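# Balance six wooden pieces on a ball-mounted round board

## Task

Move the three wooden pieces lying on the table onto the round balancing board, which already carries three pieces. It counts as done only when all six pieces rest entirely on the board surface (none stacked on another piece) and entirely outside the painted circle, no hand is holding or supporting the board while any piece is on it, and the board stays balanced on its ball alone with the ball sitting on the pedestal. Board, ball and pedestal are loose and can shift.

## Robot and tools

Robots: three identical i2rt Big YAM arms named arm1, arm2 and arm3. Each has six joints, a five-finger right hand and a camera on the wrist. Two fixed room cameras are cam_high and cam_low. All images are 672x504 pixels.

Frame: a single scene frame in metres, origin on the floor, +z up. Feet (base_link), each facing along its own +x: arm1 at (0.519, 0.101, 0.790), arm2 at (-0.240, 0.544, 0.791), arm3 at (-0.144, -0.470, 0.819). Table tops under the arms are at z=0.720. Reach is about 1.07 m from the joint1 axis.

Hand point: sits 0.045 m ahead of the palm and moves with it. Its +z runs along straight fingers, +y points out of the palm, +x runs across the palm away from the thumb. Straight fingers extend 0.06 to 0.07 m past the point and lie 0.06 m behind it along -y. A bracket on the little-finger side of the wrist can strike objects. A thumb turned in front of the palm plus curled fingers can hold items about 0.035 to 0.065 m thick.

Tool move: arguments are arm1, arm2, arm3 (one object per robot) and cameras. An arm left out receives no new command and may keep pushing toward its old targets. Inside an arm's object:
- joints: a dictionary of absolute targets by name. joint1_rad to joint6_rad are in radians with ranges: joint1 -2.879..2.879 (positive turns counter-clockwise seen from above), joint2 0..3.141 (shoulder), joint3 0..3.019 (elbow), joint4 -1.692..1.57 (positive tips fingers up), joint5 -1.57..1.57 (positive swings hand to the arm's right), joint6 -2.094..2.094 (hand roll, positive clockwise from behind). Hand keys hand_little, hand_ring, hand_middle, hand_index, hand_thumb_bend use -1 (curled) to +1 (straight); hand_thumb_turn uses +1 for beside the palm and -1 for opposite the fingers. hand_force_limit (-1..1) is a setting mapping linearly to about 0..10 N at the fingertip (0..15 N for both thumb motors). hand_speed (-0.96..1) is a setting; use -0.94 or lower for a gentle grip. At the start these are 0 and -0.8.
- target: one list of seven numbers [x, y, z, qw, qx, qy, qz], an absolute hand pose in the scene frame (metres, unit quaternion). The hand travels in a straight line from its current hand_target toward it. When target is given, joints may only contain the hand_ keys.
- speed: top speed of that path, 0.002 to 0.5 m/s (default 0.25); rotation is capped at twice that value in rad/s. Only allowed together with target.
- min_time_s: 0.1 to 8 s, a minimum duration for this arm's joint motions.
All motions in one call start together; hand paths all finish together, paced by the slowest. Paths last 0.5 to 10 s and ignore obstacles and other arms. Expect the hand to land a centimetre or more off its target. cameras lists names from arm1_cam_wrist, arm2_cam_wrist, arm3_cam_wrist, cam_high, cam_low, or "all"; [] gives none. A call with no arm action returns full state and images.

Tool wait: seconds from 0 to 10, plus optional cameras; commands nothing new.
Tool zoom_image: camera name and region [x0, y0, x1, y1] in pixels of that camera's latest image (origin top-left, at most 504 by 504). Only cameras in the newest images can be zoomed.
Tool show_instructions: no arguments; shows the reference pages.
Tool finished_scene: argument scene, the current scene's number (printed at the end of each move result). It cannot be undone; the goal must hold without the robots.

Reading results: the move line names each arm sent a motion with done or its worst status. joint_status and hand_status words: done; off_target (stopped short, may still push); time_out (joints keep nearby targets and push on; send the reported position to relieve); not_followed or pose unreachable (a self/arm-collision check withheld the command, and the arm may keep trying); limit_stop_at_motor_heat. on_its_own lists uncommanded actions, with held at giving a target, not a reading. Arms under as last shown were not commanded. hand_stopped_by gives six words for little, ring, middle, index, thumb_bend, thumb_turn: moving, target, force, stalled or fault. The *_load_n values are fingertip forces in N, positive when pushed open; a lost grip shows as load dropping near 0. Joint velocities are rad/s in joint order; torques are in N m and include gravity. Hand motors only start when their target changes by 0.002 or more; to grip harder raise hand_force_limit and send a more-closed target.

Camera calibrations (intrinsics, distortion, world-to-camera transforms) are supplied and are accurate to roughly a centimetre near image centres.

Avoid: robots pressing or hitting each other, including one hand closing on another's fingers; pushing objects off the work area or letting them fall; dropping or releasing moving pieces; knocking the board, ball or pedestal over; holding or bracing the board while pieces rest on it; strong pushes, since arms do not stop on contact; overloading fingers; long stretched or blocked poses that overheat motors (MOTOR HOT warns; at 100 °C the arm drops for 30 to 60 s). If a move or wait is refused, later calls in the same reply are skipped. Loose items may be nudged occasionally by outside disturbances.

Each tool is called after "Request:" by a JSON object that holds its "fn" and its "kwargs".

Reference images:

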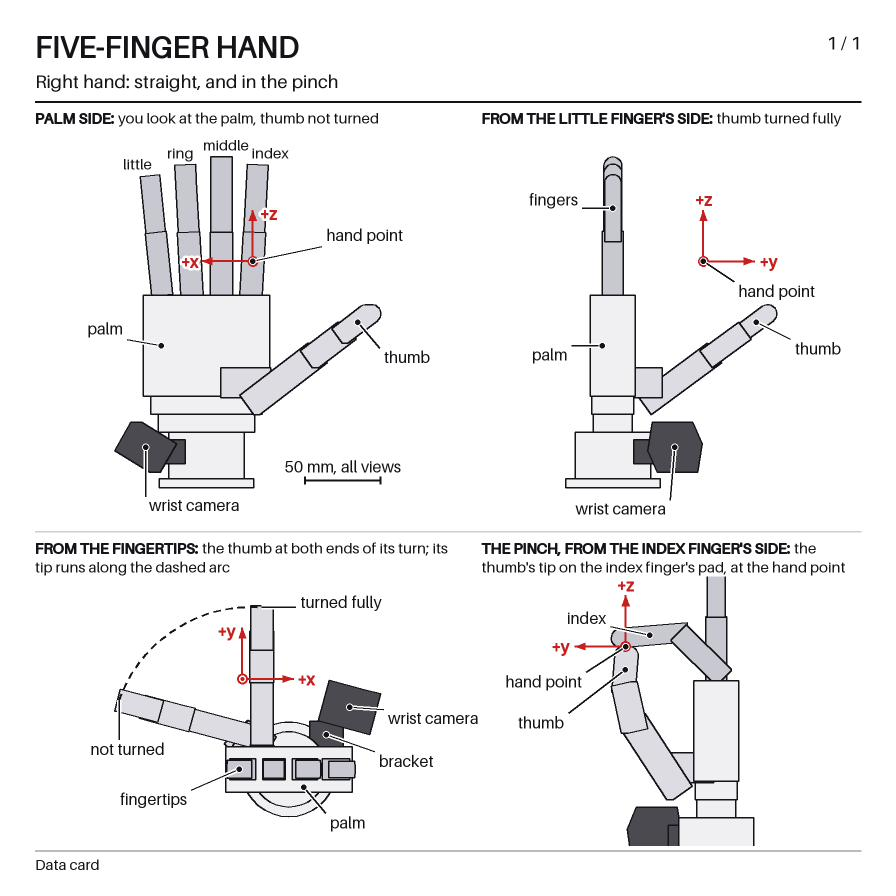

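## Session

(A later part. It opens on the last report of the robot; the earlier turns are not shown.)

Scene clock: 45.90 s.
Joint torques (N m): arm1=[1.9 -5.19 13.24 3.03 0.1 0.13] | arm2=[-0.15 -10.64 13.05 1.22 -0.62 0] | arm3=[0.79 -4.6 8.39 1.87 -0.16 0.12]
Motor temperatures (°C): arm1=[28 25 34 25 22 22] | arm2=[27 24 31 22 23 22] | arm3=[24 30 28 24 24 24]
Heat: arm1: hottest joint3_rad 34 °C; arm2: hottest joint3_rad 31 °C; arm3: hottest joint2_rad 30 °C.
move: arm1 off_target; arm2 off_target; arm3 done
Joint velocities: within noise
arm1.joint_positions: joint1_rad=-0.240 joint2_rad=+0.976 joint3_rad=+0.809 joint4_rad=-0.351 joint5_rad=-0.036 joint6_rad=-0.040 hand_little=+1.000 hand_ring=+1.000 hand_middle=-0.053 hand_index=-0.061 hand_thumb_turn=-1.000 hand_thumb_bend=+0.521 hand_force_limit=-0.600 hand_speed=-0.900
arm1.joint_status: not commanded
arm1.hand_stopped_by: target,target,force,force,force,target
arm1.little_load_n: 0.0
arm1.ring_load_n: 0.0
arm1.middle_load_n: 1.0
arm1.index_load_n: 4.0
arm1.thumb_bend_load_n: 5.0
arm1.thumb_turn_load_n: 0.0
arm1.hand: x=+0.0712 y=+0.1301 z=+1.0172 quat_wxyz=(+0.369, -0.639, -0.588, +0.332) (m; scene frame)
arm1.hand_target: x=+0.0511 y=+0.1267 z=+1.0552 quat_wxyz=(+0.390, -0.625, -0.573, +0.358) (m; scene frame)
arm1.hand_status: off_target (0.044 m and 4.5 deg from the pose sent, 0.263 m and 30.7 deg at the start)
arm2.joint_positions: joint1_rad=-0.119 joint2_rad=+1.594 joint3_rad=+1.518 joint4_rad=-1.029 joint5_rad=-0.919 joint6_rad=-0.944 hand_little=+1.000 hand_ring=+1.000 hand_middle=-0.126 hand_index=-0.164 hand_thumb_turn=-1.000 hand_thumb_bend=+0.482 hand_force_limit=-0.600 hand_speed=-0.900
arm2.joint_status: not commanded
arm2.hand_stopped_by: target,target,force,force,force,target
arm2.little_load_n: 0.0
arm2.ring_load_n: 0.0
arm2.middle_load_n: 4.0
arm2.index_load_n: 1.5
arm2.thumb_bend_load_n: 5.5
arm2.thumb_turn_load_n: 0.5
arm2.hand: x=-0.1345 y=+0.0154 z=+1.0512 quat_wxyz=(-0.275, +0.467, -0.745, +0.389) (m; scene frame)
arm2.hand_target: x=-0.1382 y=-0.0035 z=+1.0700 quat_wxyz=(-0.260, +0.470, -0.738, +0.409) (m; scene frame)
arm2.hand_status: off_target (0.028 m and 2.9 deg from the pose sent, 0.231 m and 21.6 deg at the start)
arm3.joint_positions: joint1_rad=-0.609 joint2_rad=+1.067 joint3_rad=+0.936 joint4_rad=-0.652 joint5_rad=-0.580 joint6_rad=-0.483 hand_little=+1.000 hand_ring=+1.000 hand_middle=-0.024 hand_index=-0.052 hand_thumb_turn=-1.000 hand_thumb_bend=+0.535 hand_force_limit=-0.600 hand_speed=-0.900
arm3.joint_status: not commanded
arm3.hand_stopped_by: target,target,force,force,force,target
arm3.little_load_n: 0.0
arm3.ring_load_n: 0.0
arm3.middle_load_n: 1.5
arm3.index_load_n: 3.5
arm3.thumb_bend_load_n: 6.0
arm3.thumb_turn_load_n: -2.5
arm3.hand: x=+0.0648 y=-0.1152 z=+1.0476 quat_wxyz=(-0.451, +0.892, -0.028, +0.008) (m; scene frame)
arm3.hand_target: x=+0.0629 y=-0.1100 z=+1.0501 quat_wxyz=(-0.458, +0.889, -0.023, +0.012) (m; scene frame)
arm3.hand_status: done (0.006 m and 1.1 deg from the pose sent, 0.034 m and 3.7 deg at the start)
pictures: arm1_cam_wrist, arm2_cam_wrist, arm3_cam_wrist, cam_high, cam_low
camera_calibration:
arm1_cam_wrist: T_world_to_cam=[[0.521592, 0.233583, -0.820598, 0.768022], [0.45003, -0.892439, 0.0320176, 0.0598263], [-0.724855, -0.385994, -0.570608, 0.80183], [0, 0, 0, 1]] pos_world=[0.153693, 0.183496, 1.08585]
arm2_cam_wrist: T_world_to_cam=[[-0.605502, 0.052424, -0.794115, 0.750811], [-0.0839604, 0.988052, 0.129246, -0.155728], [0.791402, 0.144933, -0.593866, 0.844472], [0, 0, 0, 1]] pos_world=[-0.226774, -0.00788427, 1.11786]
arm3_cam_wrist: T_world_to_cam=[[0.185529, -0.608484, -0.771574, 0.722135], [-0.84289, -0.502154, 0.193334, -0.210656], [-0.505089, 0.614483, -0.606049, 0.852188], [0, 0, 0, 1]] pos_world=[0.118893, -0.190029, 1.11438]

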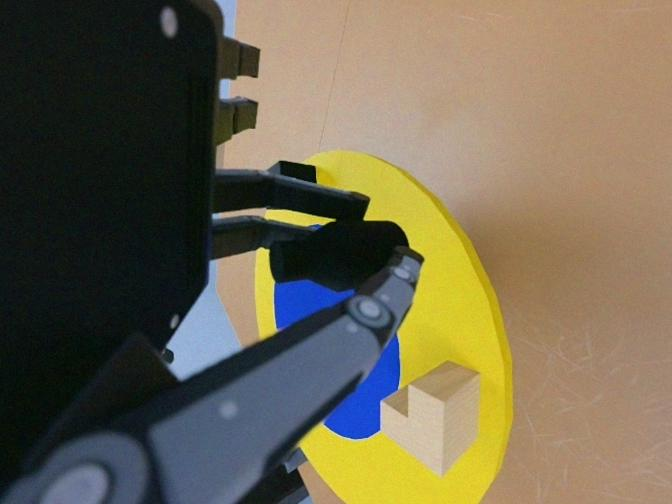

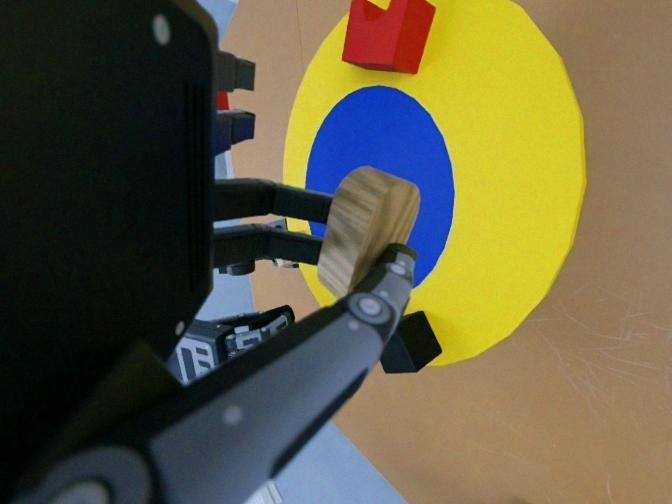

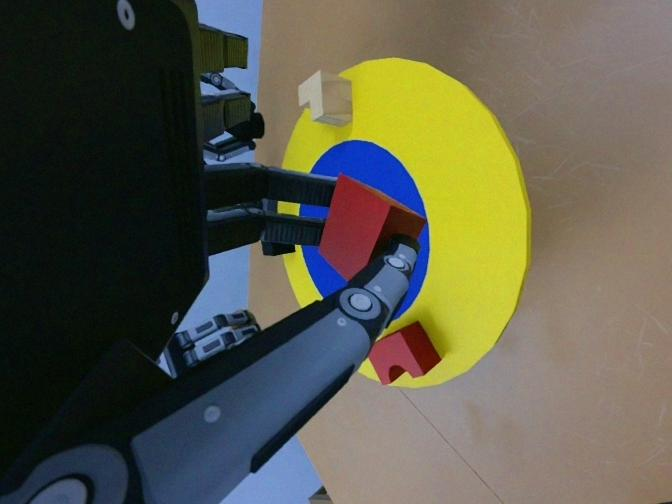

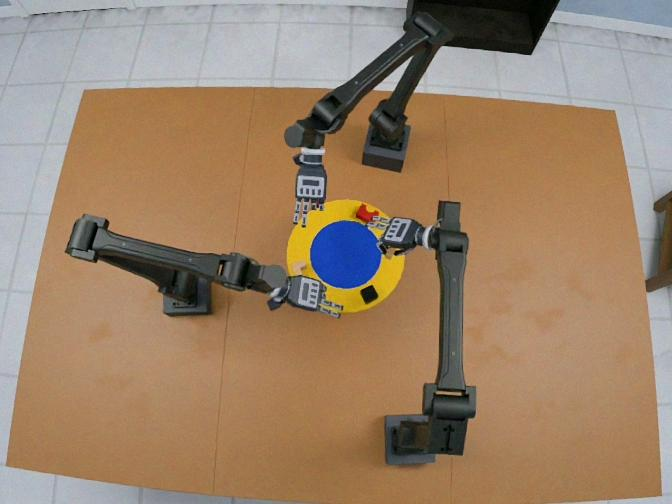

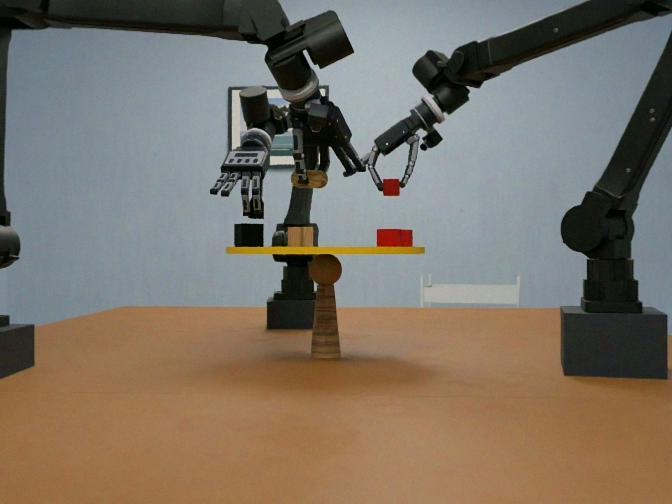

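Request:
{"fn": "move", "kwargs": {"arm1": {"target": [0.044, 0.118, 1.01, 0.3907, -0.6253, -0.5729, 0.3580], "speed": 0.1}, "arm2": {"target": [-0.160, -0.015, 0.99, 0.2454, -0.4966, 0.7200, -0.4181], "speed": 0.1}, "arm3": {"target": [0.0575, -0.113, 0.967, 0.4578, -0.8889, 0.0233, -0.0120], "speed": 0.1}, "cameras": ["all"]}}

Request:
{"fn": "zoom_image", "kwargs": {"camera": "cam_low", "region": [220, 150, 330, 260]}}

Request:
{"fn": "zoom_image", "kwargs": {"camera": "cam_low", "region": [320, 150, 430, 260]}}

Request:
{"fn": "zoom_image", "kwargs": {"camera": "cam_high", "region": [270, 190, 420, 330]}}

Scene clock: 52.03 s.
Joint torques (N m): arm1=[2.02 -5.77 8.62 3.12 0.11 0.12] | arm2=[-0.38 -11.4 8.31 1.25 -0.84 -0.23] | arm3=[0.85 -3.66 8.12 1.88 -0.15 0.11]
Motor temperatures (°C): arm1=[28 25 35 25 22 22] | arm2=[27 25 31 22 23 22] | arm3=[24 30 28 24 23 24]
Heat: arm1: hottest joint3_rad 35 °C; arm2: hottest joint3_rad 31 °C; arm3: hottest joint2_rad 30 °C.
move: arm1 done; arm2 done; arm3 done
Joint velocities: within noise
arm1.joint_positions: joint1_rad=-0.212 joint2_rad=+1.022 joint3_rad=+0.776 joint4_rad=-0.214 joint5_rad=-0.009 joint6_rad=-0.028 hand_little=+1.000 hand_ring=+1.000 hand_middle=-0.053 hand_index=-0.061 hand_thumb_turn=-1.000 hand_thumb_bend=+0.521 hand_force_limit=-0.600 hand_speed=-0.900
arm1.joint_status: not commanded
arm1.hand_stopped_by: target,target,force,force,force,target
arm1.little_load_n: 0.0
arm1.ring_load_n: 0.0
arm1.middle_load_n: 1.0
arm1.index_load_n: 3.5
arm1.thumb_bend_load_n: 5.5
arm1.thumb_turn_load_n: 0.0
arm1.hand: x=+0.0500 y=+0.1246 z=+1.0059 quat_wxyz=(+0.389, -0.628, -0.578, +0.347) (m; scene frame)
arm1.hand_target: x=+0.0443 y=+0.1180 z=+1.0101 quat_wxyz=(+0.390, -0.625, -0.573, +0.358) (m; scene frame)
arm1.hand_status: done (0.010 m and 1.4 deg from the pose sent, 0.031 m and 4.5 deg at the start)
arm2.joint_positions: joint1_rad=-0.151 joint2_rad=+1.652 joint3_rad=+1.441 joint4_rad=-0.880 joint5_rad=-0.930 joint6_rad=-1.044 hand_little=+1.000 hand_ring=+1.000 hand_middle=-0.126 hand_index=-0.164 hand_thumb_turn=-1.000 hand_thumb_bend=+0.482 hand_force_limit=-0.600 hand_speed=-0.900
arm2.joint_status: not commanded
arm2.hand_stopped_by: target,target,force,force,force,target
arm2.little_load_n: 0.0
arm2.ring_load_n: 0.0
arm2.middle_load_n: 4.0
arm2.index_load_n: 1.5
arm2.thumb_bend_load_n: 5.5
arm2.thumb_turn_load_n: 0.0
arm2.hand: x=-0.1558 y=-0.0094 z=+0.9948 quat_wxyz=(-0.249, +0.494, -0.723, +0.413) (m; scene frame)
arm2.hand_target: x=-0.1600 y=-0.0149 z=+0.9901 quat_wxyz=(-0.245, +0.497, -0.720, +0.418) (m; scene frame)
arm2.hand_status: done (0.008 m and 0.8 deg from the pose sent, 0.073 m and 6.4 deg at the start)
arm3.joint_positions: joint1_rad=-0.602 joint2_rad=+1.100 joint3_rad=+0.740 joint4_rad=-0.410 joint5_rad=-0.575 joint6_rad=-0.478 hand_little=+1.000 hand_ring=+1.000 hand_middle=-0.024 hand_index=-0.052 hand_thumb_turn=-1.000 hand_thumb_bend=+0.535 hand_force_limit=-0.600 hand_speed=-0.900
arm3.joint_status: not commanded
arm3.hand_stopped_by: target,target,force,force,force,target
arm3.little_load_n: 0.0
arm3.ring_load_n: -0.5
arm3.middle_load_n: 1.5
arm3.index_load_n: 3.5
arm3.thumb_bend_load_n: 6.5
arm3.thumb_turn_load_n: -2.5
arm3.hand: x=+0.0587 y=-0.1188 z=+0.9682 quat_wxyz=(-0.454, +0.890, -0.026, +0.012) (m; scene frame)
arm3.hand_target: x=+0.0573 y=-0.1132 z=+0.9670 quat_wxyz=(-0.458, +0.889, -0.023, +0.012) (m; scene frame)
arm3.hand_status: done (0.006 m and 0.6 deg from the pose sent, 0.081 m and 1.1 deg at the start)
pictures: arm1_cam_wrist, arm2_cam_wrist, arm3_cam_wrist, cam_high, cam_low
camera_calibration:
arm1_cam_wrist: T_world_to_cam=[[0.475015, 0.239589, -0.846733, 0.798999], [0.448433, -0.893815, -0.00134169, 0.0986351], [-0.757145, -0.379066, -0.532016, 0.739846], [0, 0, 0, 1]] pos_world=[0.136403, 0.17718, 1.07028]
arm2_cam_wrist: T_world_to_cam=[[-0.625201, -0.0367879, -0.779596, 0.676038], [-0.108628, 0.993268, 0.0402439, -0.0410319], [0.772867, 0.109846, -0.624988, 0.859218], [0, 0, 0, 1]] pos_world=[-0.245858, -0.0287562, 1.06569]
arm3_cam_wrist: T_world_to_cam=[[0.19139, -0.603014, -0.774431, 0.662871], [-0.844412, -0.503371, 0.183267, -0.192538], [-0.500339, 0.618863, -0.605532, 0.802959], [0, 0, 0, 1]] pos_world=[0.112303, -0.19412, 1.03485]

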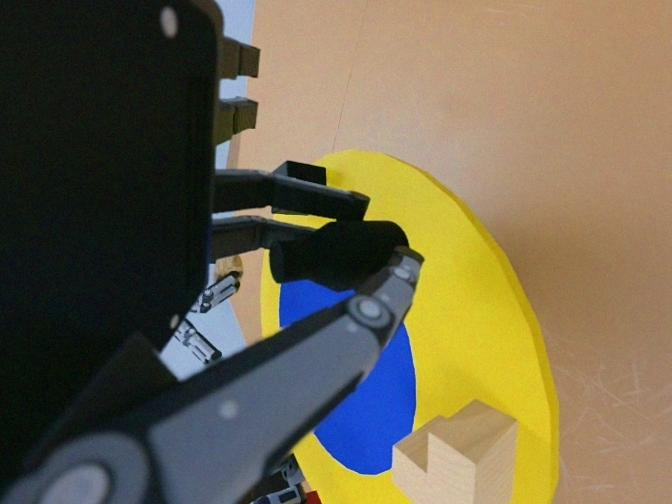

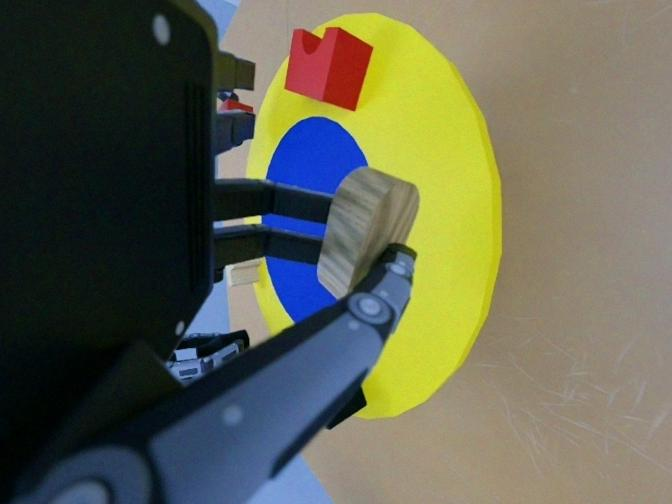

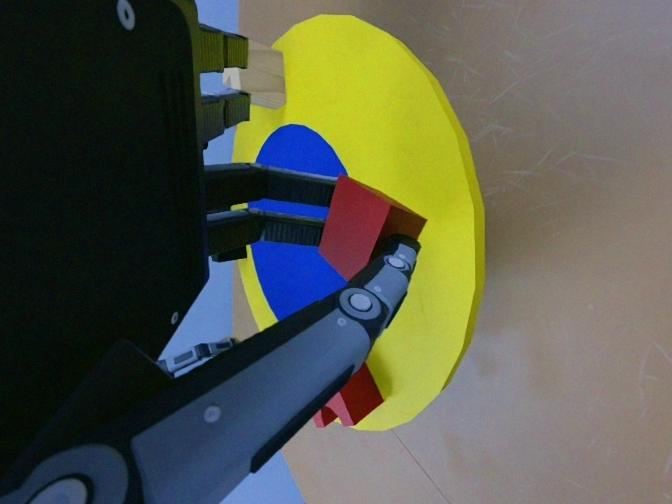

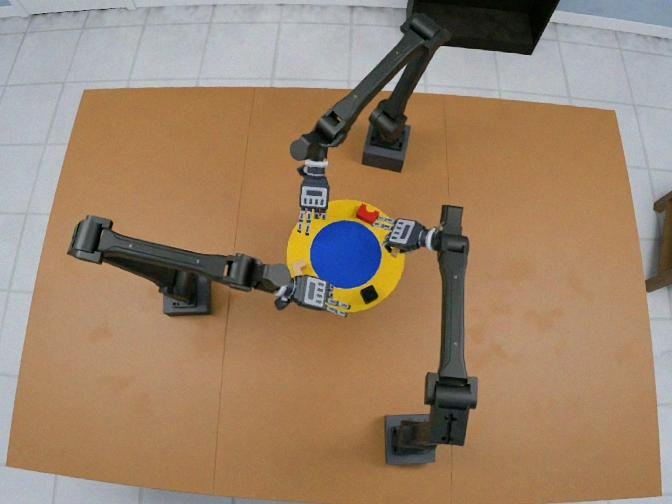

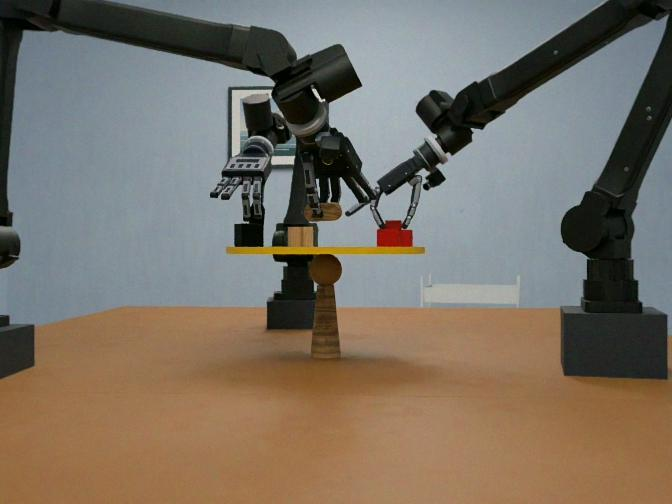

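Scaled by 4.582 from the camera's 672x504 image, which has a finer 960x720 frame.

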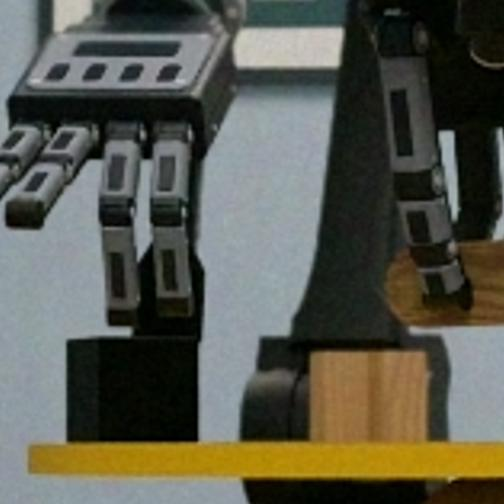

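Scaled by 4.582 from the camera's 672x504 image, which has a finer 960x720 frame.

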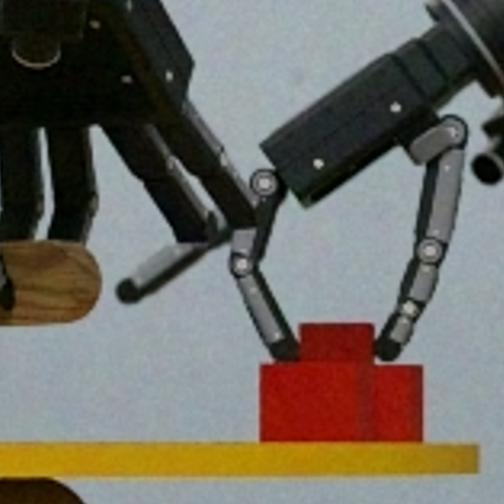

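Scaled by 3.360 from the camera's 672x504 image, which has a finer 960x720 frame.

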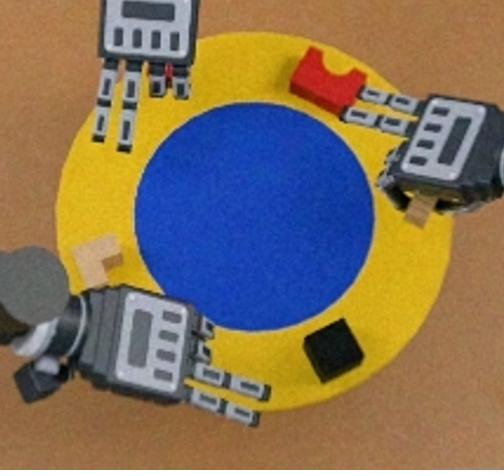

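Request:
{"fn": "move", "kwargs": {"arm1": {"target": [0.0438, 0.1179, 0.9745, 0.3907, -0.6253, -0.5729, 0.3580], "speed": 0.06}, "arm2": {"target": [-0.155, -0.0105, 0.958, 0.2454, -0.4966, 0.7200, -0.4181], "speed": 0.06}, "arm3": {"target": [0.0573, -0.1132, 0.954, 0.4578, -0.8889, 0.0233, -0.0120], "speed": 0.06}, "cameras": ["all"]}}

Request:
{"fn": "zoom_image", "kwargs": {"camera": "cam_low", "region": [220, 160, 330, 270]}}

Request:
{"fn": "zoom_image", "kwargs": {"camera": "cam_low", "region": [320, 160, 430, 270]}}

Request:
{"fn": "zoom_image", "kwargs": {"camera": "cam_high", "region": [270, 190, 420, 330]}}

Scene clock: 54.57 s.
Joint torques (N m): arm1=[1.9 -5.95 8.34 3.1 0.11 0.13] | arm2=[0.38 -10.99 8.01 1.29 -0.65 -0.07] | arm3=[0.73 -3.43 7.91 1.88 -0.15 0.12]
Motor temperatures (°C): arm1=[28 25 35 25 22 22] | arm2=[27 25 31 22 23 22] | arm3=[24 30 28 24 23 24]
Heat: arm1: hottest joint3_rad 35 °C; arm2: hottest joint3_rad 31 °C; arm3: hottest joint2_rad 30 °C.
move: arm1 done; arm2 done; arm3 done
Joint velocities: within noise
arm1.joint_positions: joint1_rad=-0.212 joint2_rad=+1.058 joint3_rad=+0.703 joint4_rad=-0.103 joint5_rad=-0.009 joint6_rad=-0.028 hand_little=+1.000 hand_ring=+1.000 hand_middle=-0.053 hand_index=-0.061 hand_thumb_turn=-1.000 hand_thumb_bend=+0.521 hand_force_limit=-0.600 hand_speed=-0.900
arm1.joint_status: not commanded
arm1.hand_stopped_by: target,target,force,force,force,target
arm1.little_load_n: 0.0
arm1.ring_load_n: 0.0
arm1.middle_load_n: 1.0
arm1.index_load_n: 3.5
arm1.thumb_bend_load_n: 5.5
arm1.thumb_turn_load_n: 0.0
arm1.hand: x=+0.0495 y=+0.1244 z=+0.9713 quat_wxyz=(+0.389, -0.628, -0.577, +0.347) (m; scene frame)
arm1.hand_target: x=+0.0441 y=+0.1179 z=+0.9746 quat_wxyz=(+0.390, -0.625, -0.573, +0.358) (m; scene frame)
arm1.hand_status: done (0.009 m and 1.4 deg from the pose sent, 0.033 m and 1.4 deg at the start)
arm2.joint_positions: joint1_rad=-0.151 joint2_rad=+1.655 joint3_rad=+1.364 joint4_rad=-0.783 joint5_rad=-0.930 joint6_rad=-1.044 hand_little=+1.000 hand_ring=+1.000 hand_middle=-0.126 hand_index=-0.164 hand_thumb_turn=-1.000 hand_thumb_bend=+0.482 hand_force_limit=-0.600 hand_speed=-0.900
arm2.joint_status: not commanded
arm2.hand_stopped_by: target,target,force,force,force,target
arm2.little_load_n: 0.0
arm2.ring_load_n: 0.0
arm2.middle_load_n: 4.0
arm2.index_load_n: 1.5
arm2.thumb_bend_load_n: 5.5
arm2.thumb_turn_load_n: 0.0
arm2.hand: x=-0.1558 y=-0.0069 z=+0.9660 quat_wxyz=(-0.244, +0.497, -0.720, +0.419) (m; scene frame)
arm2.hand_target: x=-0.1550 y=-0.0103 z=+0.9580 quat_wxyz=(-0.245, +0.497, -0.720, +0.418) (m; scene frame)
arm2.hand_status: done (0.009 m and 0.2 deg from the pose sent, 0.037 m and 0.8 deg at the start)
arm3.joint_positions: joint1_rad=-0.602 joint2_rad=+1.113 joint3_rad=+0.715 joint4_rad=-0.368 joint5_rad=-0.575 joint6_rad=-0.477 hand_little=+1.000 hand_ring=+1.000 hand_middle=-0.024 hand_index=-0.052 hand_thumb_turn=-1.000 hand_thumb_bend=+0.535 hand_force_limit=-0.600 hand_speed=-0.900
arm3.joint_status: not commanded
arm3.hand_stopped_by: target,target,force,force,force,target
arm3.little_load_n: 0.0
arm3.ring_load_n: 0.0
arm3.middle_load_n: 1.5
arm3.index_load_n: 3.5
arm3.thumb_bend_load_n: 6.5
arm3.thumb_turn_load_n: -3.0
arm3.hand: x=+0.0591 y=-0.1186 z=+0.9567 quat_wxyz=(-0.455, +0.890, -0.026, +0.013) (m; scene frame)
arm3.hand_target: x=+0.0573 y=-0.1133 z=+0.9542 quat_wxyz=(-0.458, +0.889, -0.023, +0.012) (m; scene frame)
arm3.hand_status: done (0.006 m and 0.4 deg from the pose sent, 0.015 m and 0.6 deg at the start)
pictures: arm1_cam_wrist, arm2_cam_wrist, arm3_cam_wrist, cam_high, cam_low
camera_calibration:
arm1_cam_wrist: T_world_to_cam=[[0.473726, 0.239782, -0.847401, 0.770603], [0.44842, -0.89382, -0.00223443, 0.0995144], [-0.75796, -0.378933, -0.530948, 0.719938], [0, 0, 0, 1]] pos_world=[0.136006, 0.17698, 1.03548]
arm2_cam_wrist: T_world_to_cam=[[-0.626472, -0.0502117, -0.777825, 0.65169], [-0.108848, 0.99378, 0.0235158, -0.0262562], [0.771806, 0.0993969, -0.628041, 0.84369], [0, 0, 0, 1]] pos_world=[-0.245757, -0.0250449, 1.03739]
arm3_cam_wrist: T_world_to_cam=[[0.193053, -0.601173, -0.775449, 0.655134], [-0.845109, -0.50342, 0.179885, -0.186726], [-0.498519, 0.620612, -0.605244, 0.795929], [0, 0, 0, 1]] pos_world=[0.112506, -0.194115, 1.02334]

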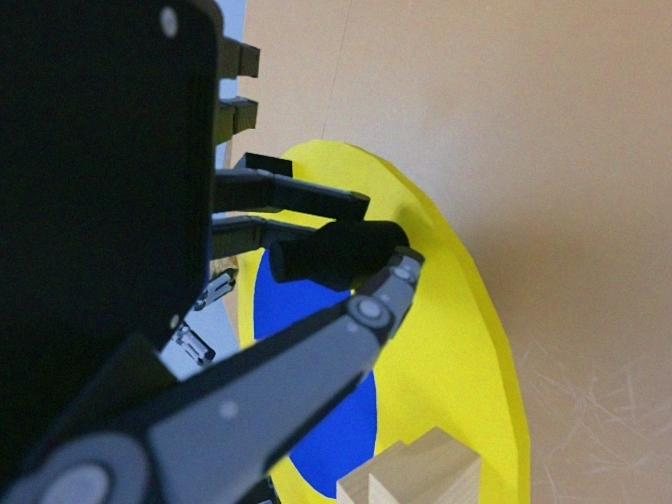

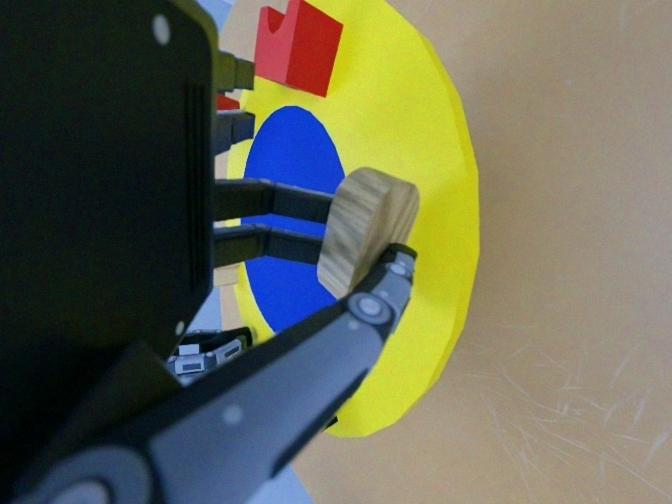

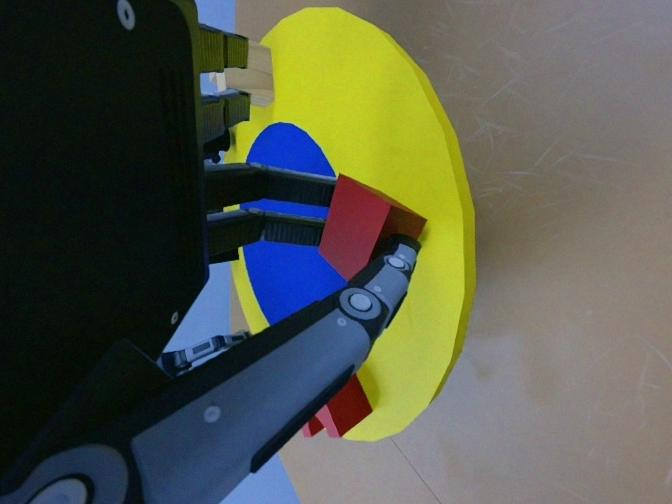

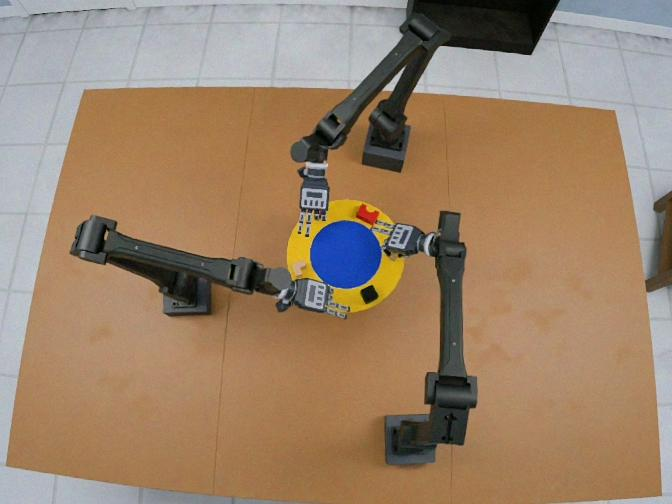

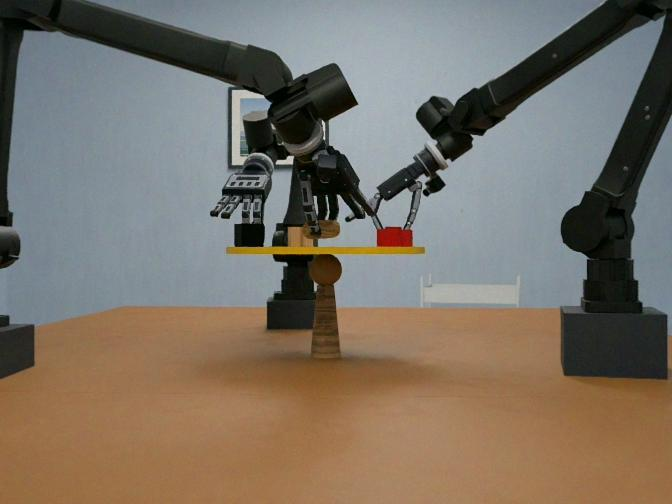

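Scaled by 4.582 from the camera's 672x504 image, which has a finer 960x720 frame.

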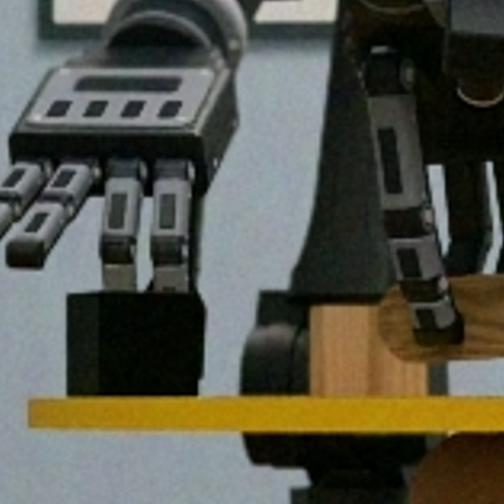

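Scaled by 4.582 from the camera's 672x504 image, which has a finer 960x720 frame.

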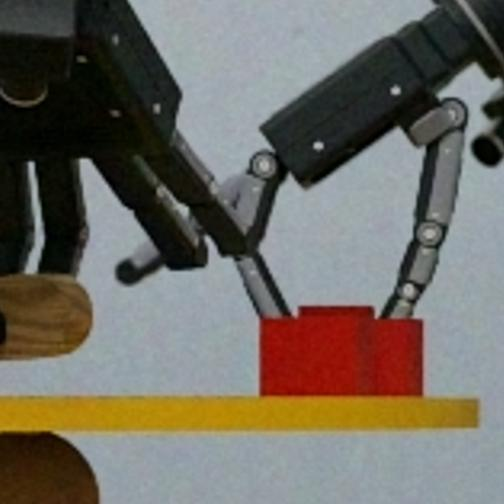

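Scaled by 3.360 from the camera's 672x504 image, which has a finer 960x720 frame.

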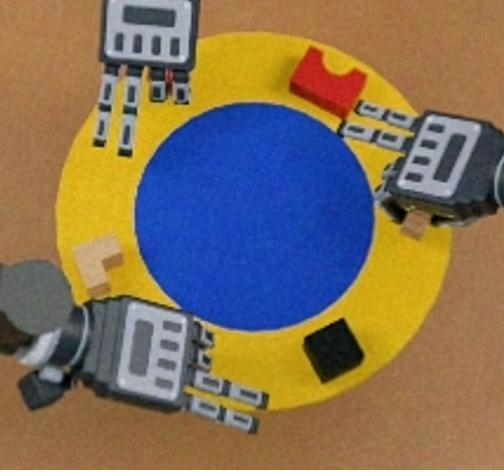

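Request:
{"fn": "move", "kwargs": {"arm1": {"target": [0.0438, 0.1179, 0.965, 0.3907, -0.6253, -0.5729, 0.3580], "speed": 0.04}, "arm2": {"target": [-0.149, -0.0105, 0.946, 0.2454, -0.4966, 0.7200, -0.4181], "speed": 0.04}, "arm3": {"target": [0.0573, -0.1132, 0.9445, 0.4578, -0.8889, 0.0233, -0.0120], "speed": 0.04}, "cameras": ["all"]}}

Request:
{"fn": "zoom_image", "kwargs": {"camera": "cam_low", "region": [220, 160, 330, 270]}}

Request:
{"fn": "zoom_image", "kwargs": {"camera": "cam_low", "region": [320, 160, 430, 270]}}

Scene clock: 57.67 s.
Joint torques (N m): arm1=[1.9 -6.01 8.13 3.07 0.09 0.11] | arm2=[0.62 -10.87 7.9 1.24 -0.6 0] | arm3=[0.79 -3.43 7.77 1.88 -0.15 0.12]
Motor temperatures (°C): arm1=[28 25 35 25 22 22] | arm2=[27 25 31 22 23 22] | arm3=[24 30 28 24 23 24]
Heat: arm1: hottest joint3_rad 35 °C; arm2: hottest joint3_rad 31 °C; arm3: hottest joint2_rad 30 °C.
move: arm1 done; arm2 done; arm3 done
Joint velocities: within noise
arm1.joint_positions: joint1_rad=-0.212 joint2_rad=+1.069 joint3_rad=+0.686 joint4_rad=-0.072 joint5_rad=-0.009 joint6_rad=-0.028 hand_little=+1.000 hand_ring=+1.000 hand_middle=-0.053 hand_index=-0.061 hand_thumb_turn=-1.000 hand_thumb_bend=+0.521 hand_force_limit=-0.600 hand_speed=-0.900
arm1.joint_status: not commanded
arm1.hand_stopped_by: target,target,force,force,force,target
arm1.little_load_n: 0.0
arm1.ring_load_n: 0.0
arm1.middle_load_n: 1.0
arm1.index_load_n: 3.5
arm1.thumb_bend_load_n: 5.0
arm1.thumb_turn_load_n: -0.5
arm1.hand: x=+0.0490 y=+0.1244 z=+0.9633 quat_wxyz=(+0.390, -0.627, -0.577, +0.348) (m; scene frame)
arm1.hand_target: x=+0.0440 y=+0.1179 z=+0.9652 quat_wxyz=(+0.391, -0.625, -0.573, +0.358) (m; scene frame)
arm1.hand_status: done (0.009 m and 1.2 deg from the pose sent, 0.011 m and 1.4 deg at the start)
arm2.joint_positions: joint1_rad=-0.144 joint2_rad=+1.660 joint3_rad=+1.339 joint4_rad=-0.738 joint5_rad=-0.926 joint6_rad=-1.036 hand_little=+1.000 hand_ring=+1.000 hand_middle=-0.126 hand_index=-0.164 hand_thumb_turn=-1.000 hand_thumb_bend=+0.482 hand_force_limit=-0.600 hand_speed=-0.900
arm2.joint_status: not commanded
arm2.hand_stopped_by: target,target,force,force,force,target
arm2.little_load_n: 0.0
arm2.ring_load_n: 0.0
arm2.middle_load_n: 4.0
arm2.index_load_n: 1.5
arm2.thumb_bend_load_n: 5.5
arm2.thumb_turn_load_n: 0.0
arm2.hand: x=-0.1529 y=-0.0081 z=+0.9549 quat_wxyz=(-0.241, +0.499, -0.718, +0.422) (m; scene frame)
arm2.hand_target: x=-0.1490 y=-0.0103 z=+0.9461 quat_wxyz=(-0.245, +0.497, -0.720, +0.418) (m; scene frame)
arm2.hand_status: done (0.010 m and 0.7 deg from the pose sent, 0.021 m and 0.2 deg at the start)
arm3.joint_positions: joint1_rad=-0.602 joint2_rad=+1.126 joint3_rad=+0.698 joint4_rad=-0.337 joint5_rad=-0.575 joint6_rad=-0.477 hand_little=+1.000 hand_ring=+1.000 hand_middle=-0.024 hand_index=-0.052 hand_thumb_turn=-1.000 hand_thumb_bend=+0.535 hand_force_limit=-0.600 hand_speed=-0.900
arm3.joint_status: not commanded
arm3.hand_stopped_by: target,target,force,force,force,target
arm3.little_load_n: 0.0
arm3.ring_load_n: 0.0
arm3.middle_load_n: 1.5
arm3.index_load_n: 3.5
arm3.thumb_bend_load_n: 6.5
arm3.thumb_turn_load_n: -2.5
arm3.hand: x=+0.0591 y=-0.1184 z=+0.9474 quat_wxyz=(-0.455, +0.890, -0.026, +0.013) (m; scene frame)
arm3.hand_target: x=+0.0571 y=-0.1134 z=+0.9444 quat_wxyz=(-0.458, +0.889, -0.023, +0.012) (m; scene frame)
arm3.hand_status: done (0.006 m and 0.4 deg from the pose sent, 0.013 m and 0.4 deg at the start)
pictures: arm1_cam_wrist, arm2_cam_wrist, arm3_cam_wrist, cam_high, cam_low
camera_calibration:
arm1_cam_wrist: T_world_to_cam=[[0.471166, 0.23999, -0.848768, 0.765533], [0.448377, -0.893836, -0.00383106, 0.101187], [-0.759579, -0.378763, -0.528751, 0.713256], [0, 0, 0, 1]] pos_world=[0.135711, 0.17688, 1.02728]
arm2_cam_wrist: T_world_to_cam=[[-0.628366, -0.0569862, -0.775827, 0.642599], [-0.108922, 0.993934, 0.0152127, -0.0165658], [0.770254, 0.0940638, -0.630762, 0.836917], [0, 0, 0, 1]] pos_world=[-0.242656, -0.0256391, 1.02669]
arm3_cam_wrist: T_world_to_cam=[[0.193125, -0.600918, -0.775629, 0.648266], [-0.845031, -0.503597, 0.179756, -0.184864], [-0.498623, 0.620715, -0.605052, 0.790013], [0, 0, 0, 1]] pos_world=[0.112506, -0.193915, 1.01404]

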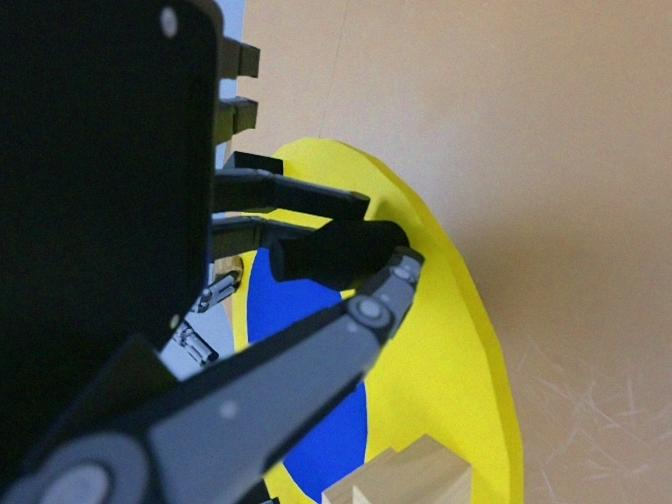

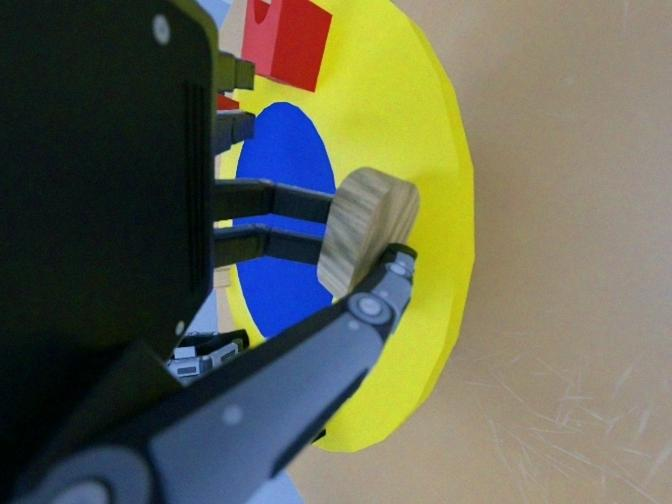

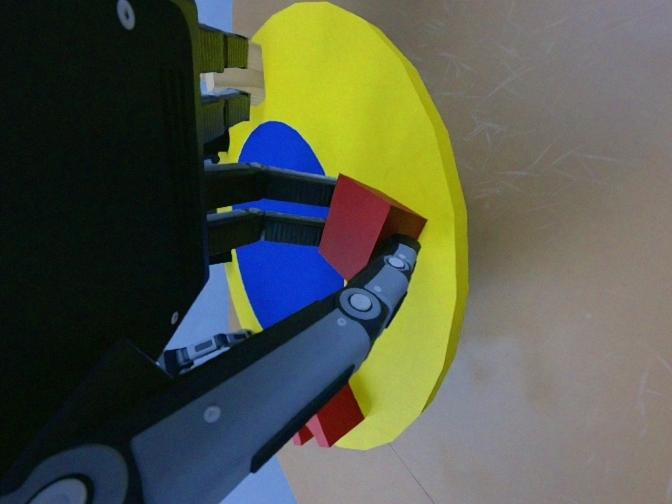

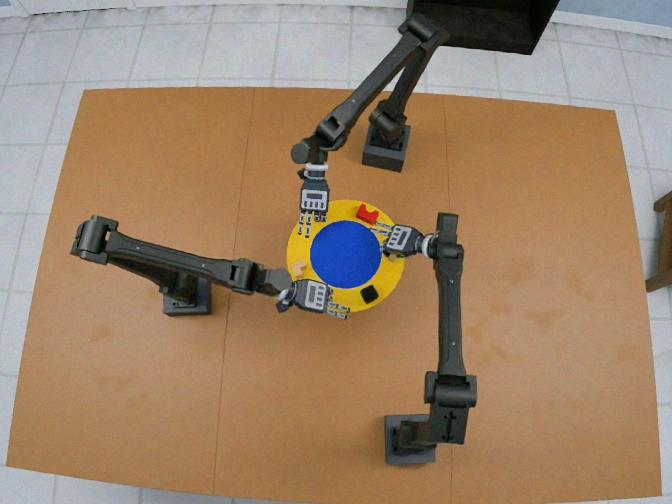

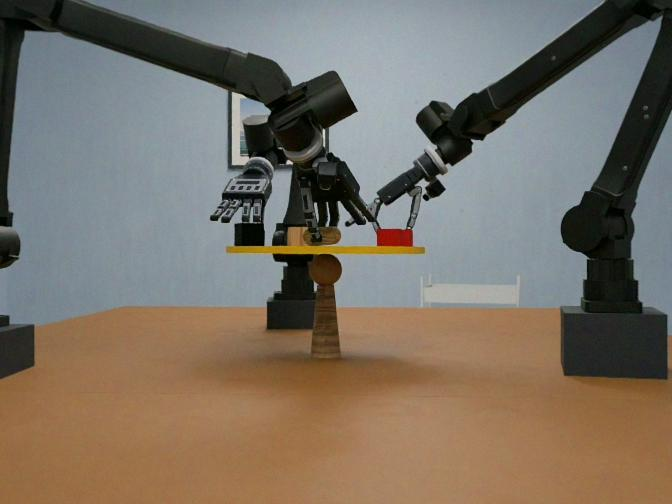

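Scaled by 4.582 from the camera's 672x504 image, which has a finer 960x720 frame.

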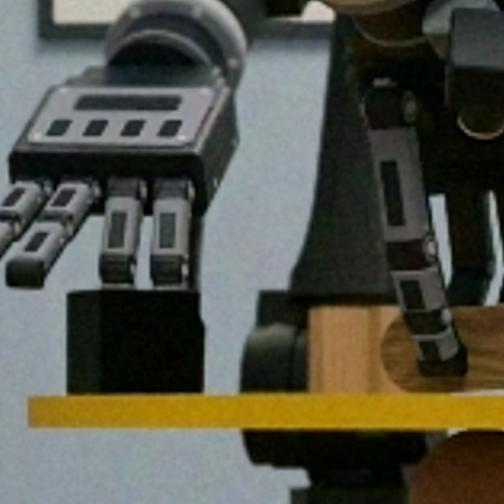

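Scaled by 4.582 from the camera's 672x504 image, which has a finer 960x720 frame.

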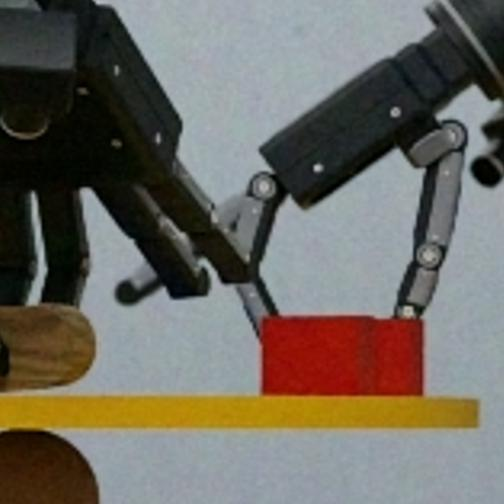

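Request:
{"fn": "move", "kwargs": {"arm1": {"target": [0.0438,0.1179,0.9615,0.3907,-0.6253,-0.5729,0.3580], "speed": 0.04}, "arm2": {"target": [-0.149,-0.0105,0.9435,0.2454,-0.4966,0.7200,-0.4181], "speed": 0.04}, "arm3": {"target": [0.0573,-0.1132,0.9438,0.4578,-0.8889,0.0233,-0.0120], "speed": 0.04}, "cameras": ["cam_low", "cam_high"]}}

Request:
{"fn": "zoom_image", "kwargs": {"camera": "cam_low", "region": [220, 160, 330, 270]}}

Request:
{"fn": "zoom_image", "kwargs": {"camera": "cam_low", "region": [320, 160, 430, 270]}}

Scene clock: 60.20 s.
Joint torques (N m): arm1=[1.9 -5.83 8.01 3.03 0.09 0.13] | arm2=[0.67 -10.75 7.75 1.29 -0.6 -0.01] | arm3=[0.79 -3.43 7.68 1.84 -0.15 0.11]
Motor temperatures (°C): arm1=[28 25 35 25 22 22] | arm2=[27 25 31 22 23 22] | arm3=[24 30 28 24 23 24]
Heat: arm1: hottest joint3_rad 35 °C; arm2: hottest joint3_rad 31 °C; arm3: hottest joint2_rad 30 °C.
move: arm1 done; arm2 off_target; arm3 done
Joint velocities: within noise
arm1.joint_positions: joint1_rad=-0.212 joint2_rad=+1.071 joint3_rad=+0.681 joint4_rad=-0.059 joint5_rad=-0.009 joint6_rad=-0.028 hand_little=+1.000 hand_ring=+1.000 hand_middle=-0.053 hand_index=-0.061 hand_thumb_turn=-1.000 hand_thumb_bend=+0.521 hand_force_limit=-0.600 hand_speed=-0.900
arm1.joint_status: not commanded
arm1.hand_stopped_by: target,target,force,force,force,target
arm1.little_load_n: 0.0
arm1.ring_load_n: 0.0
arm1.middle_load_n: 1.0
arm1.index_load_n: 3.5
arm1.thumb_bend_load_n: 5.0
arm1.thumb_turn_load_n: 0.0
arm1.hand: x=+0.0482 y=+0.1245 z=+0.9624 quat_wxyz=(+0.392, -0.626, -0.576, +0.350) (m; scene frame)
arm1.hand_target: x=+0.0440 y=+0.1179 z=+0.9616 quat_wxyz=(+0.391, -0.625, -0.573, +0.358) (m; scene frame)
arm1.hand_status: done (0.008 m and 1.0 deg from the pose sent, 0.009 m and 1.2 deg at the start)
arm2.joint_positions: joint1_rad=-0.144 joint2_rad=+1.660 joint3_rad=+1.337 joint4_rad=-0.731 joint5_rad=-0.926 joint6_rad=-1.035 hand_little=+1.000 hand_ring=+1.000 hand_middle=-0.126 hand_index=-0.164 hand_thumb_turn=-1.000 hand_thumb_bend=+0.482 hand_force_limit=-0.600 hand_speed=-0.900
arm2.joint_status: not commanded
arm2.hand_stopped_by: target,target,force,force,force,target
arm2.little_load_n: -0.5
arm2.ring_load_n: 0.0
arm2.middle_load_n: 4.0
arm2.index_load_n: 1.5
arm2.thumb_bend_load_n: 5.5
arm2.thumb_turn_load_n: 0.0
arm2.hand: x=-0.1529 y=-0.0087 z=+0.9543 quat_wxyz=(-0.240, +0.499, -0.717, +0.423) (m; scene frame)
arm2.hand_target: x=-0.1490 y=-0.0102 z=+0.9437 quat_wxyz=(-0.245, +0.497, -0.720, +0.418) (m; scene frame)
arm2.hand_status: off_target (0.012 m and 0.9 deg from the pose sent, 0.012 m and 0.7 deg at the start)
arm3.joint_positions: joint1_rad=-0.602 joint2_rad=+1.126 joint3_rad=+0.698 joint4_rad=-0.334 joint5_rad=-0.575 joint6_rad=-0.477 hand_little=+1.000 hand_ring=+1.000 hand_middle=-0.024 hand_index=-0.052 hand_thumb_turn=-1.000 hand_thumb_bend=+0.535 hand_force_limit=-0.600 hand_speed=-0.900
arm3.joint_status: not commanded
arm3.hand_stopped_by: target,target,force,force,force,target
arm3.little_load_n: 0.0
arm3.ring_load_n: 0.0
arm3.middle_load_n: 1.5
arm3.index_load_n: 3.5
arm3.thumb_bend_load_n: 6.0
arm3.thumb_turn_load_n: -3.0
arm3.hand: x=+0.0596 y=-0.1179 z=+0.9479 quat_wxyz=(-0.456, +0.889, -0.025, +0.014) (m; scene frame)
arm3.hand_target: x=+0.0571 y=-0.1134 z=+0.9438 quat_wxyz=(-0.458, +0.889, -0.023, +0.012) (m; scene frame)
arm3.hand_status: done (0.007 m and 0.4 deg from the pose sent, 0.007 m and 0.4 deg at the start)
pictures: cam_high, cam_low

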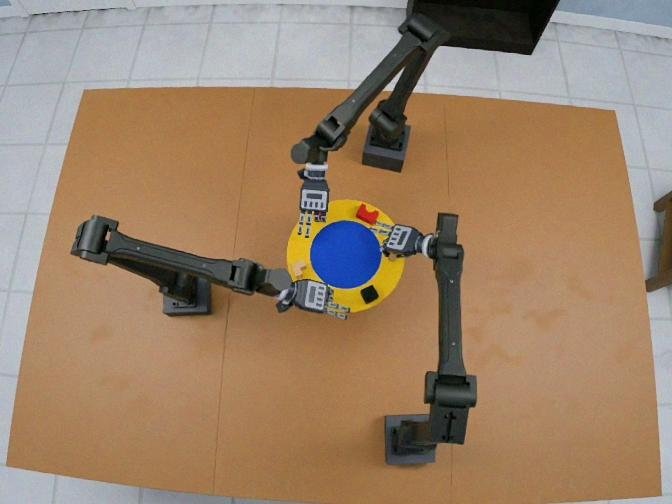

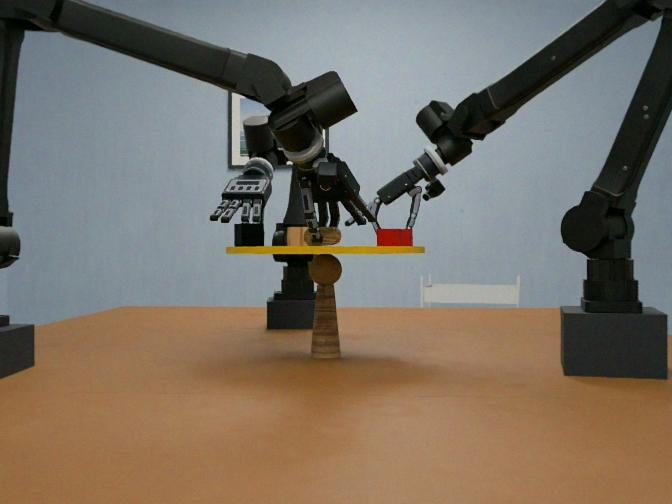

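Scaled by 4.582 from the camera's 672x504 image, which has a finer 960x720 frame.

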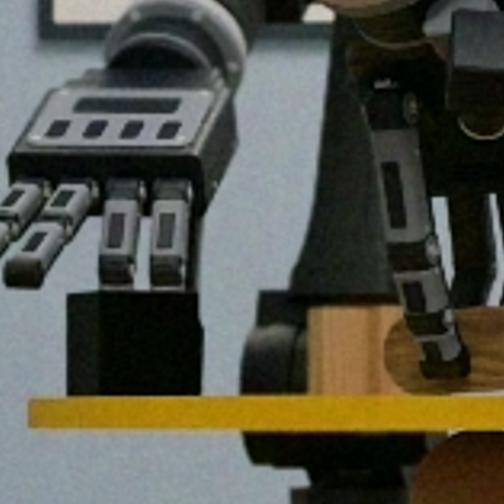

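Scaled by 4.582 from the camera's 672x504 image, which has a finer 960x720 frame.

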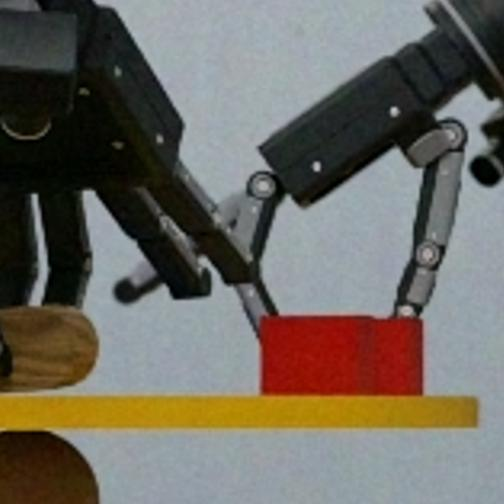

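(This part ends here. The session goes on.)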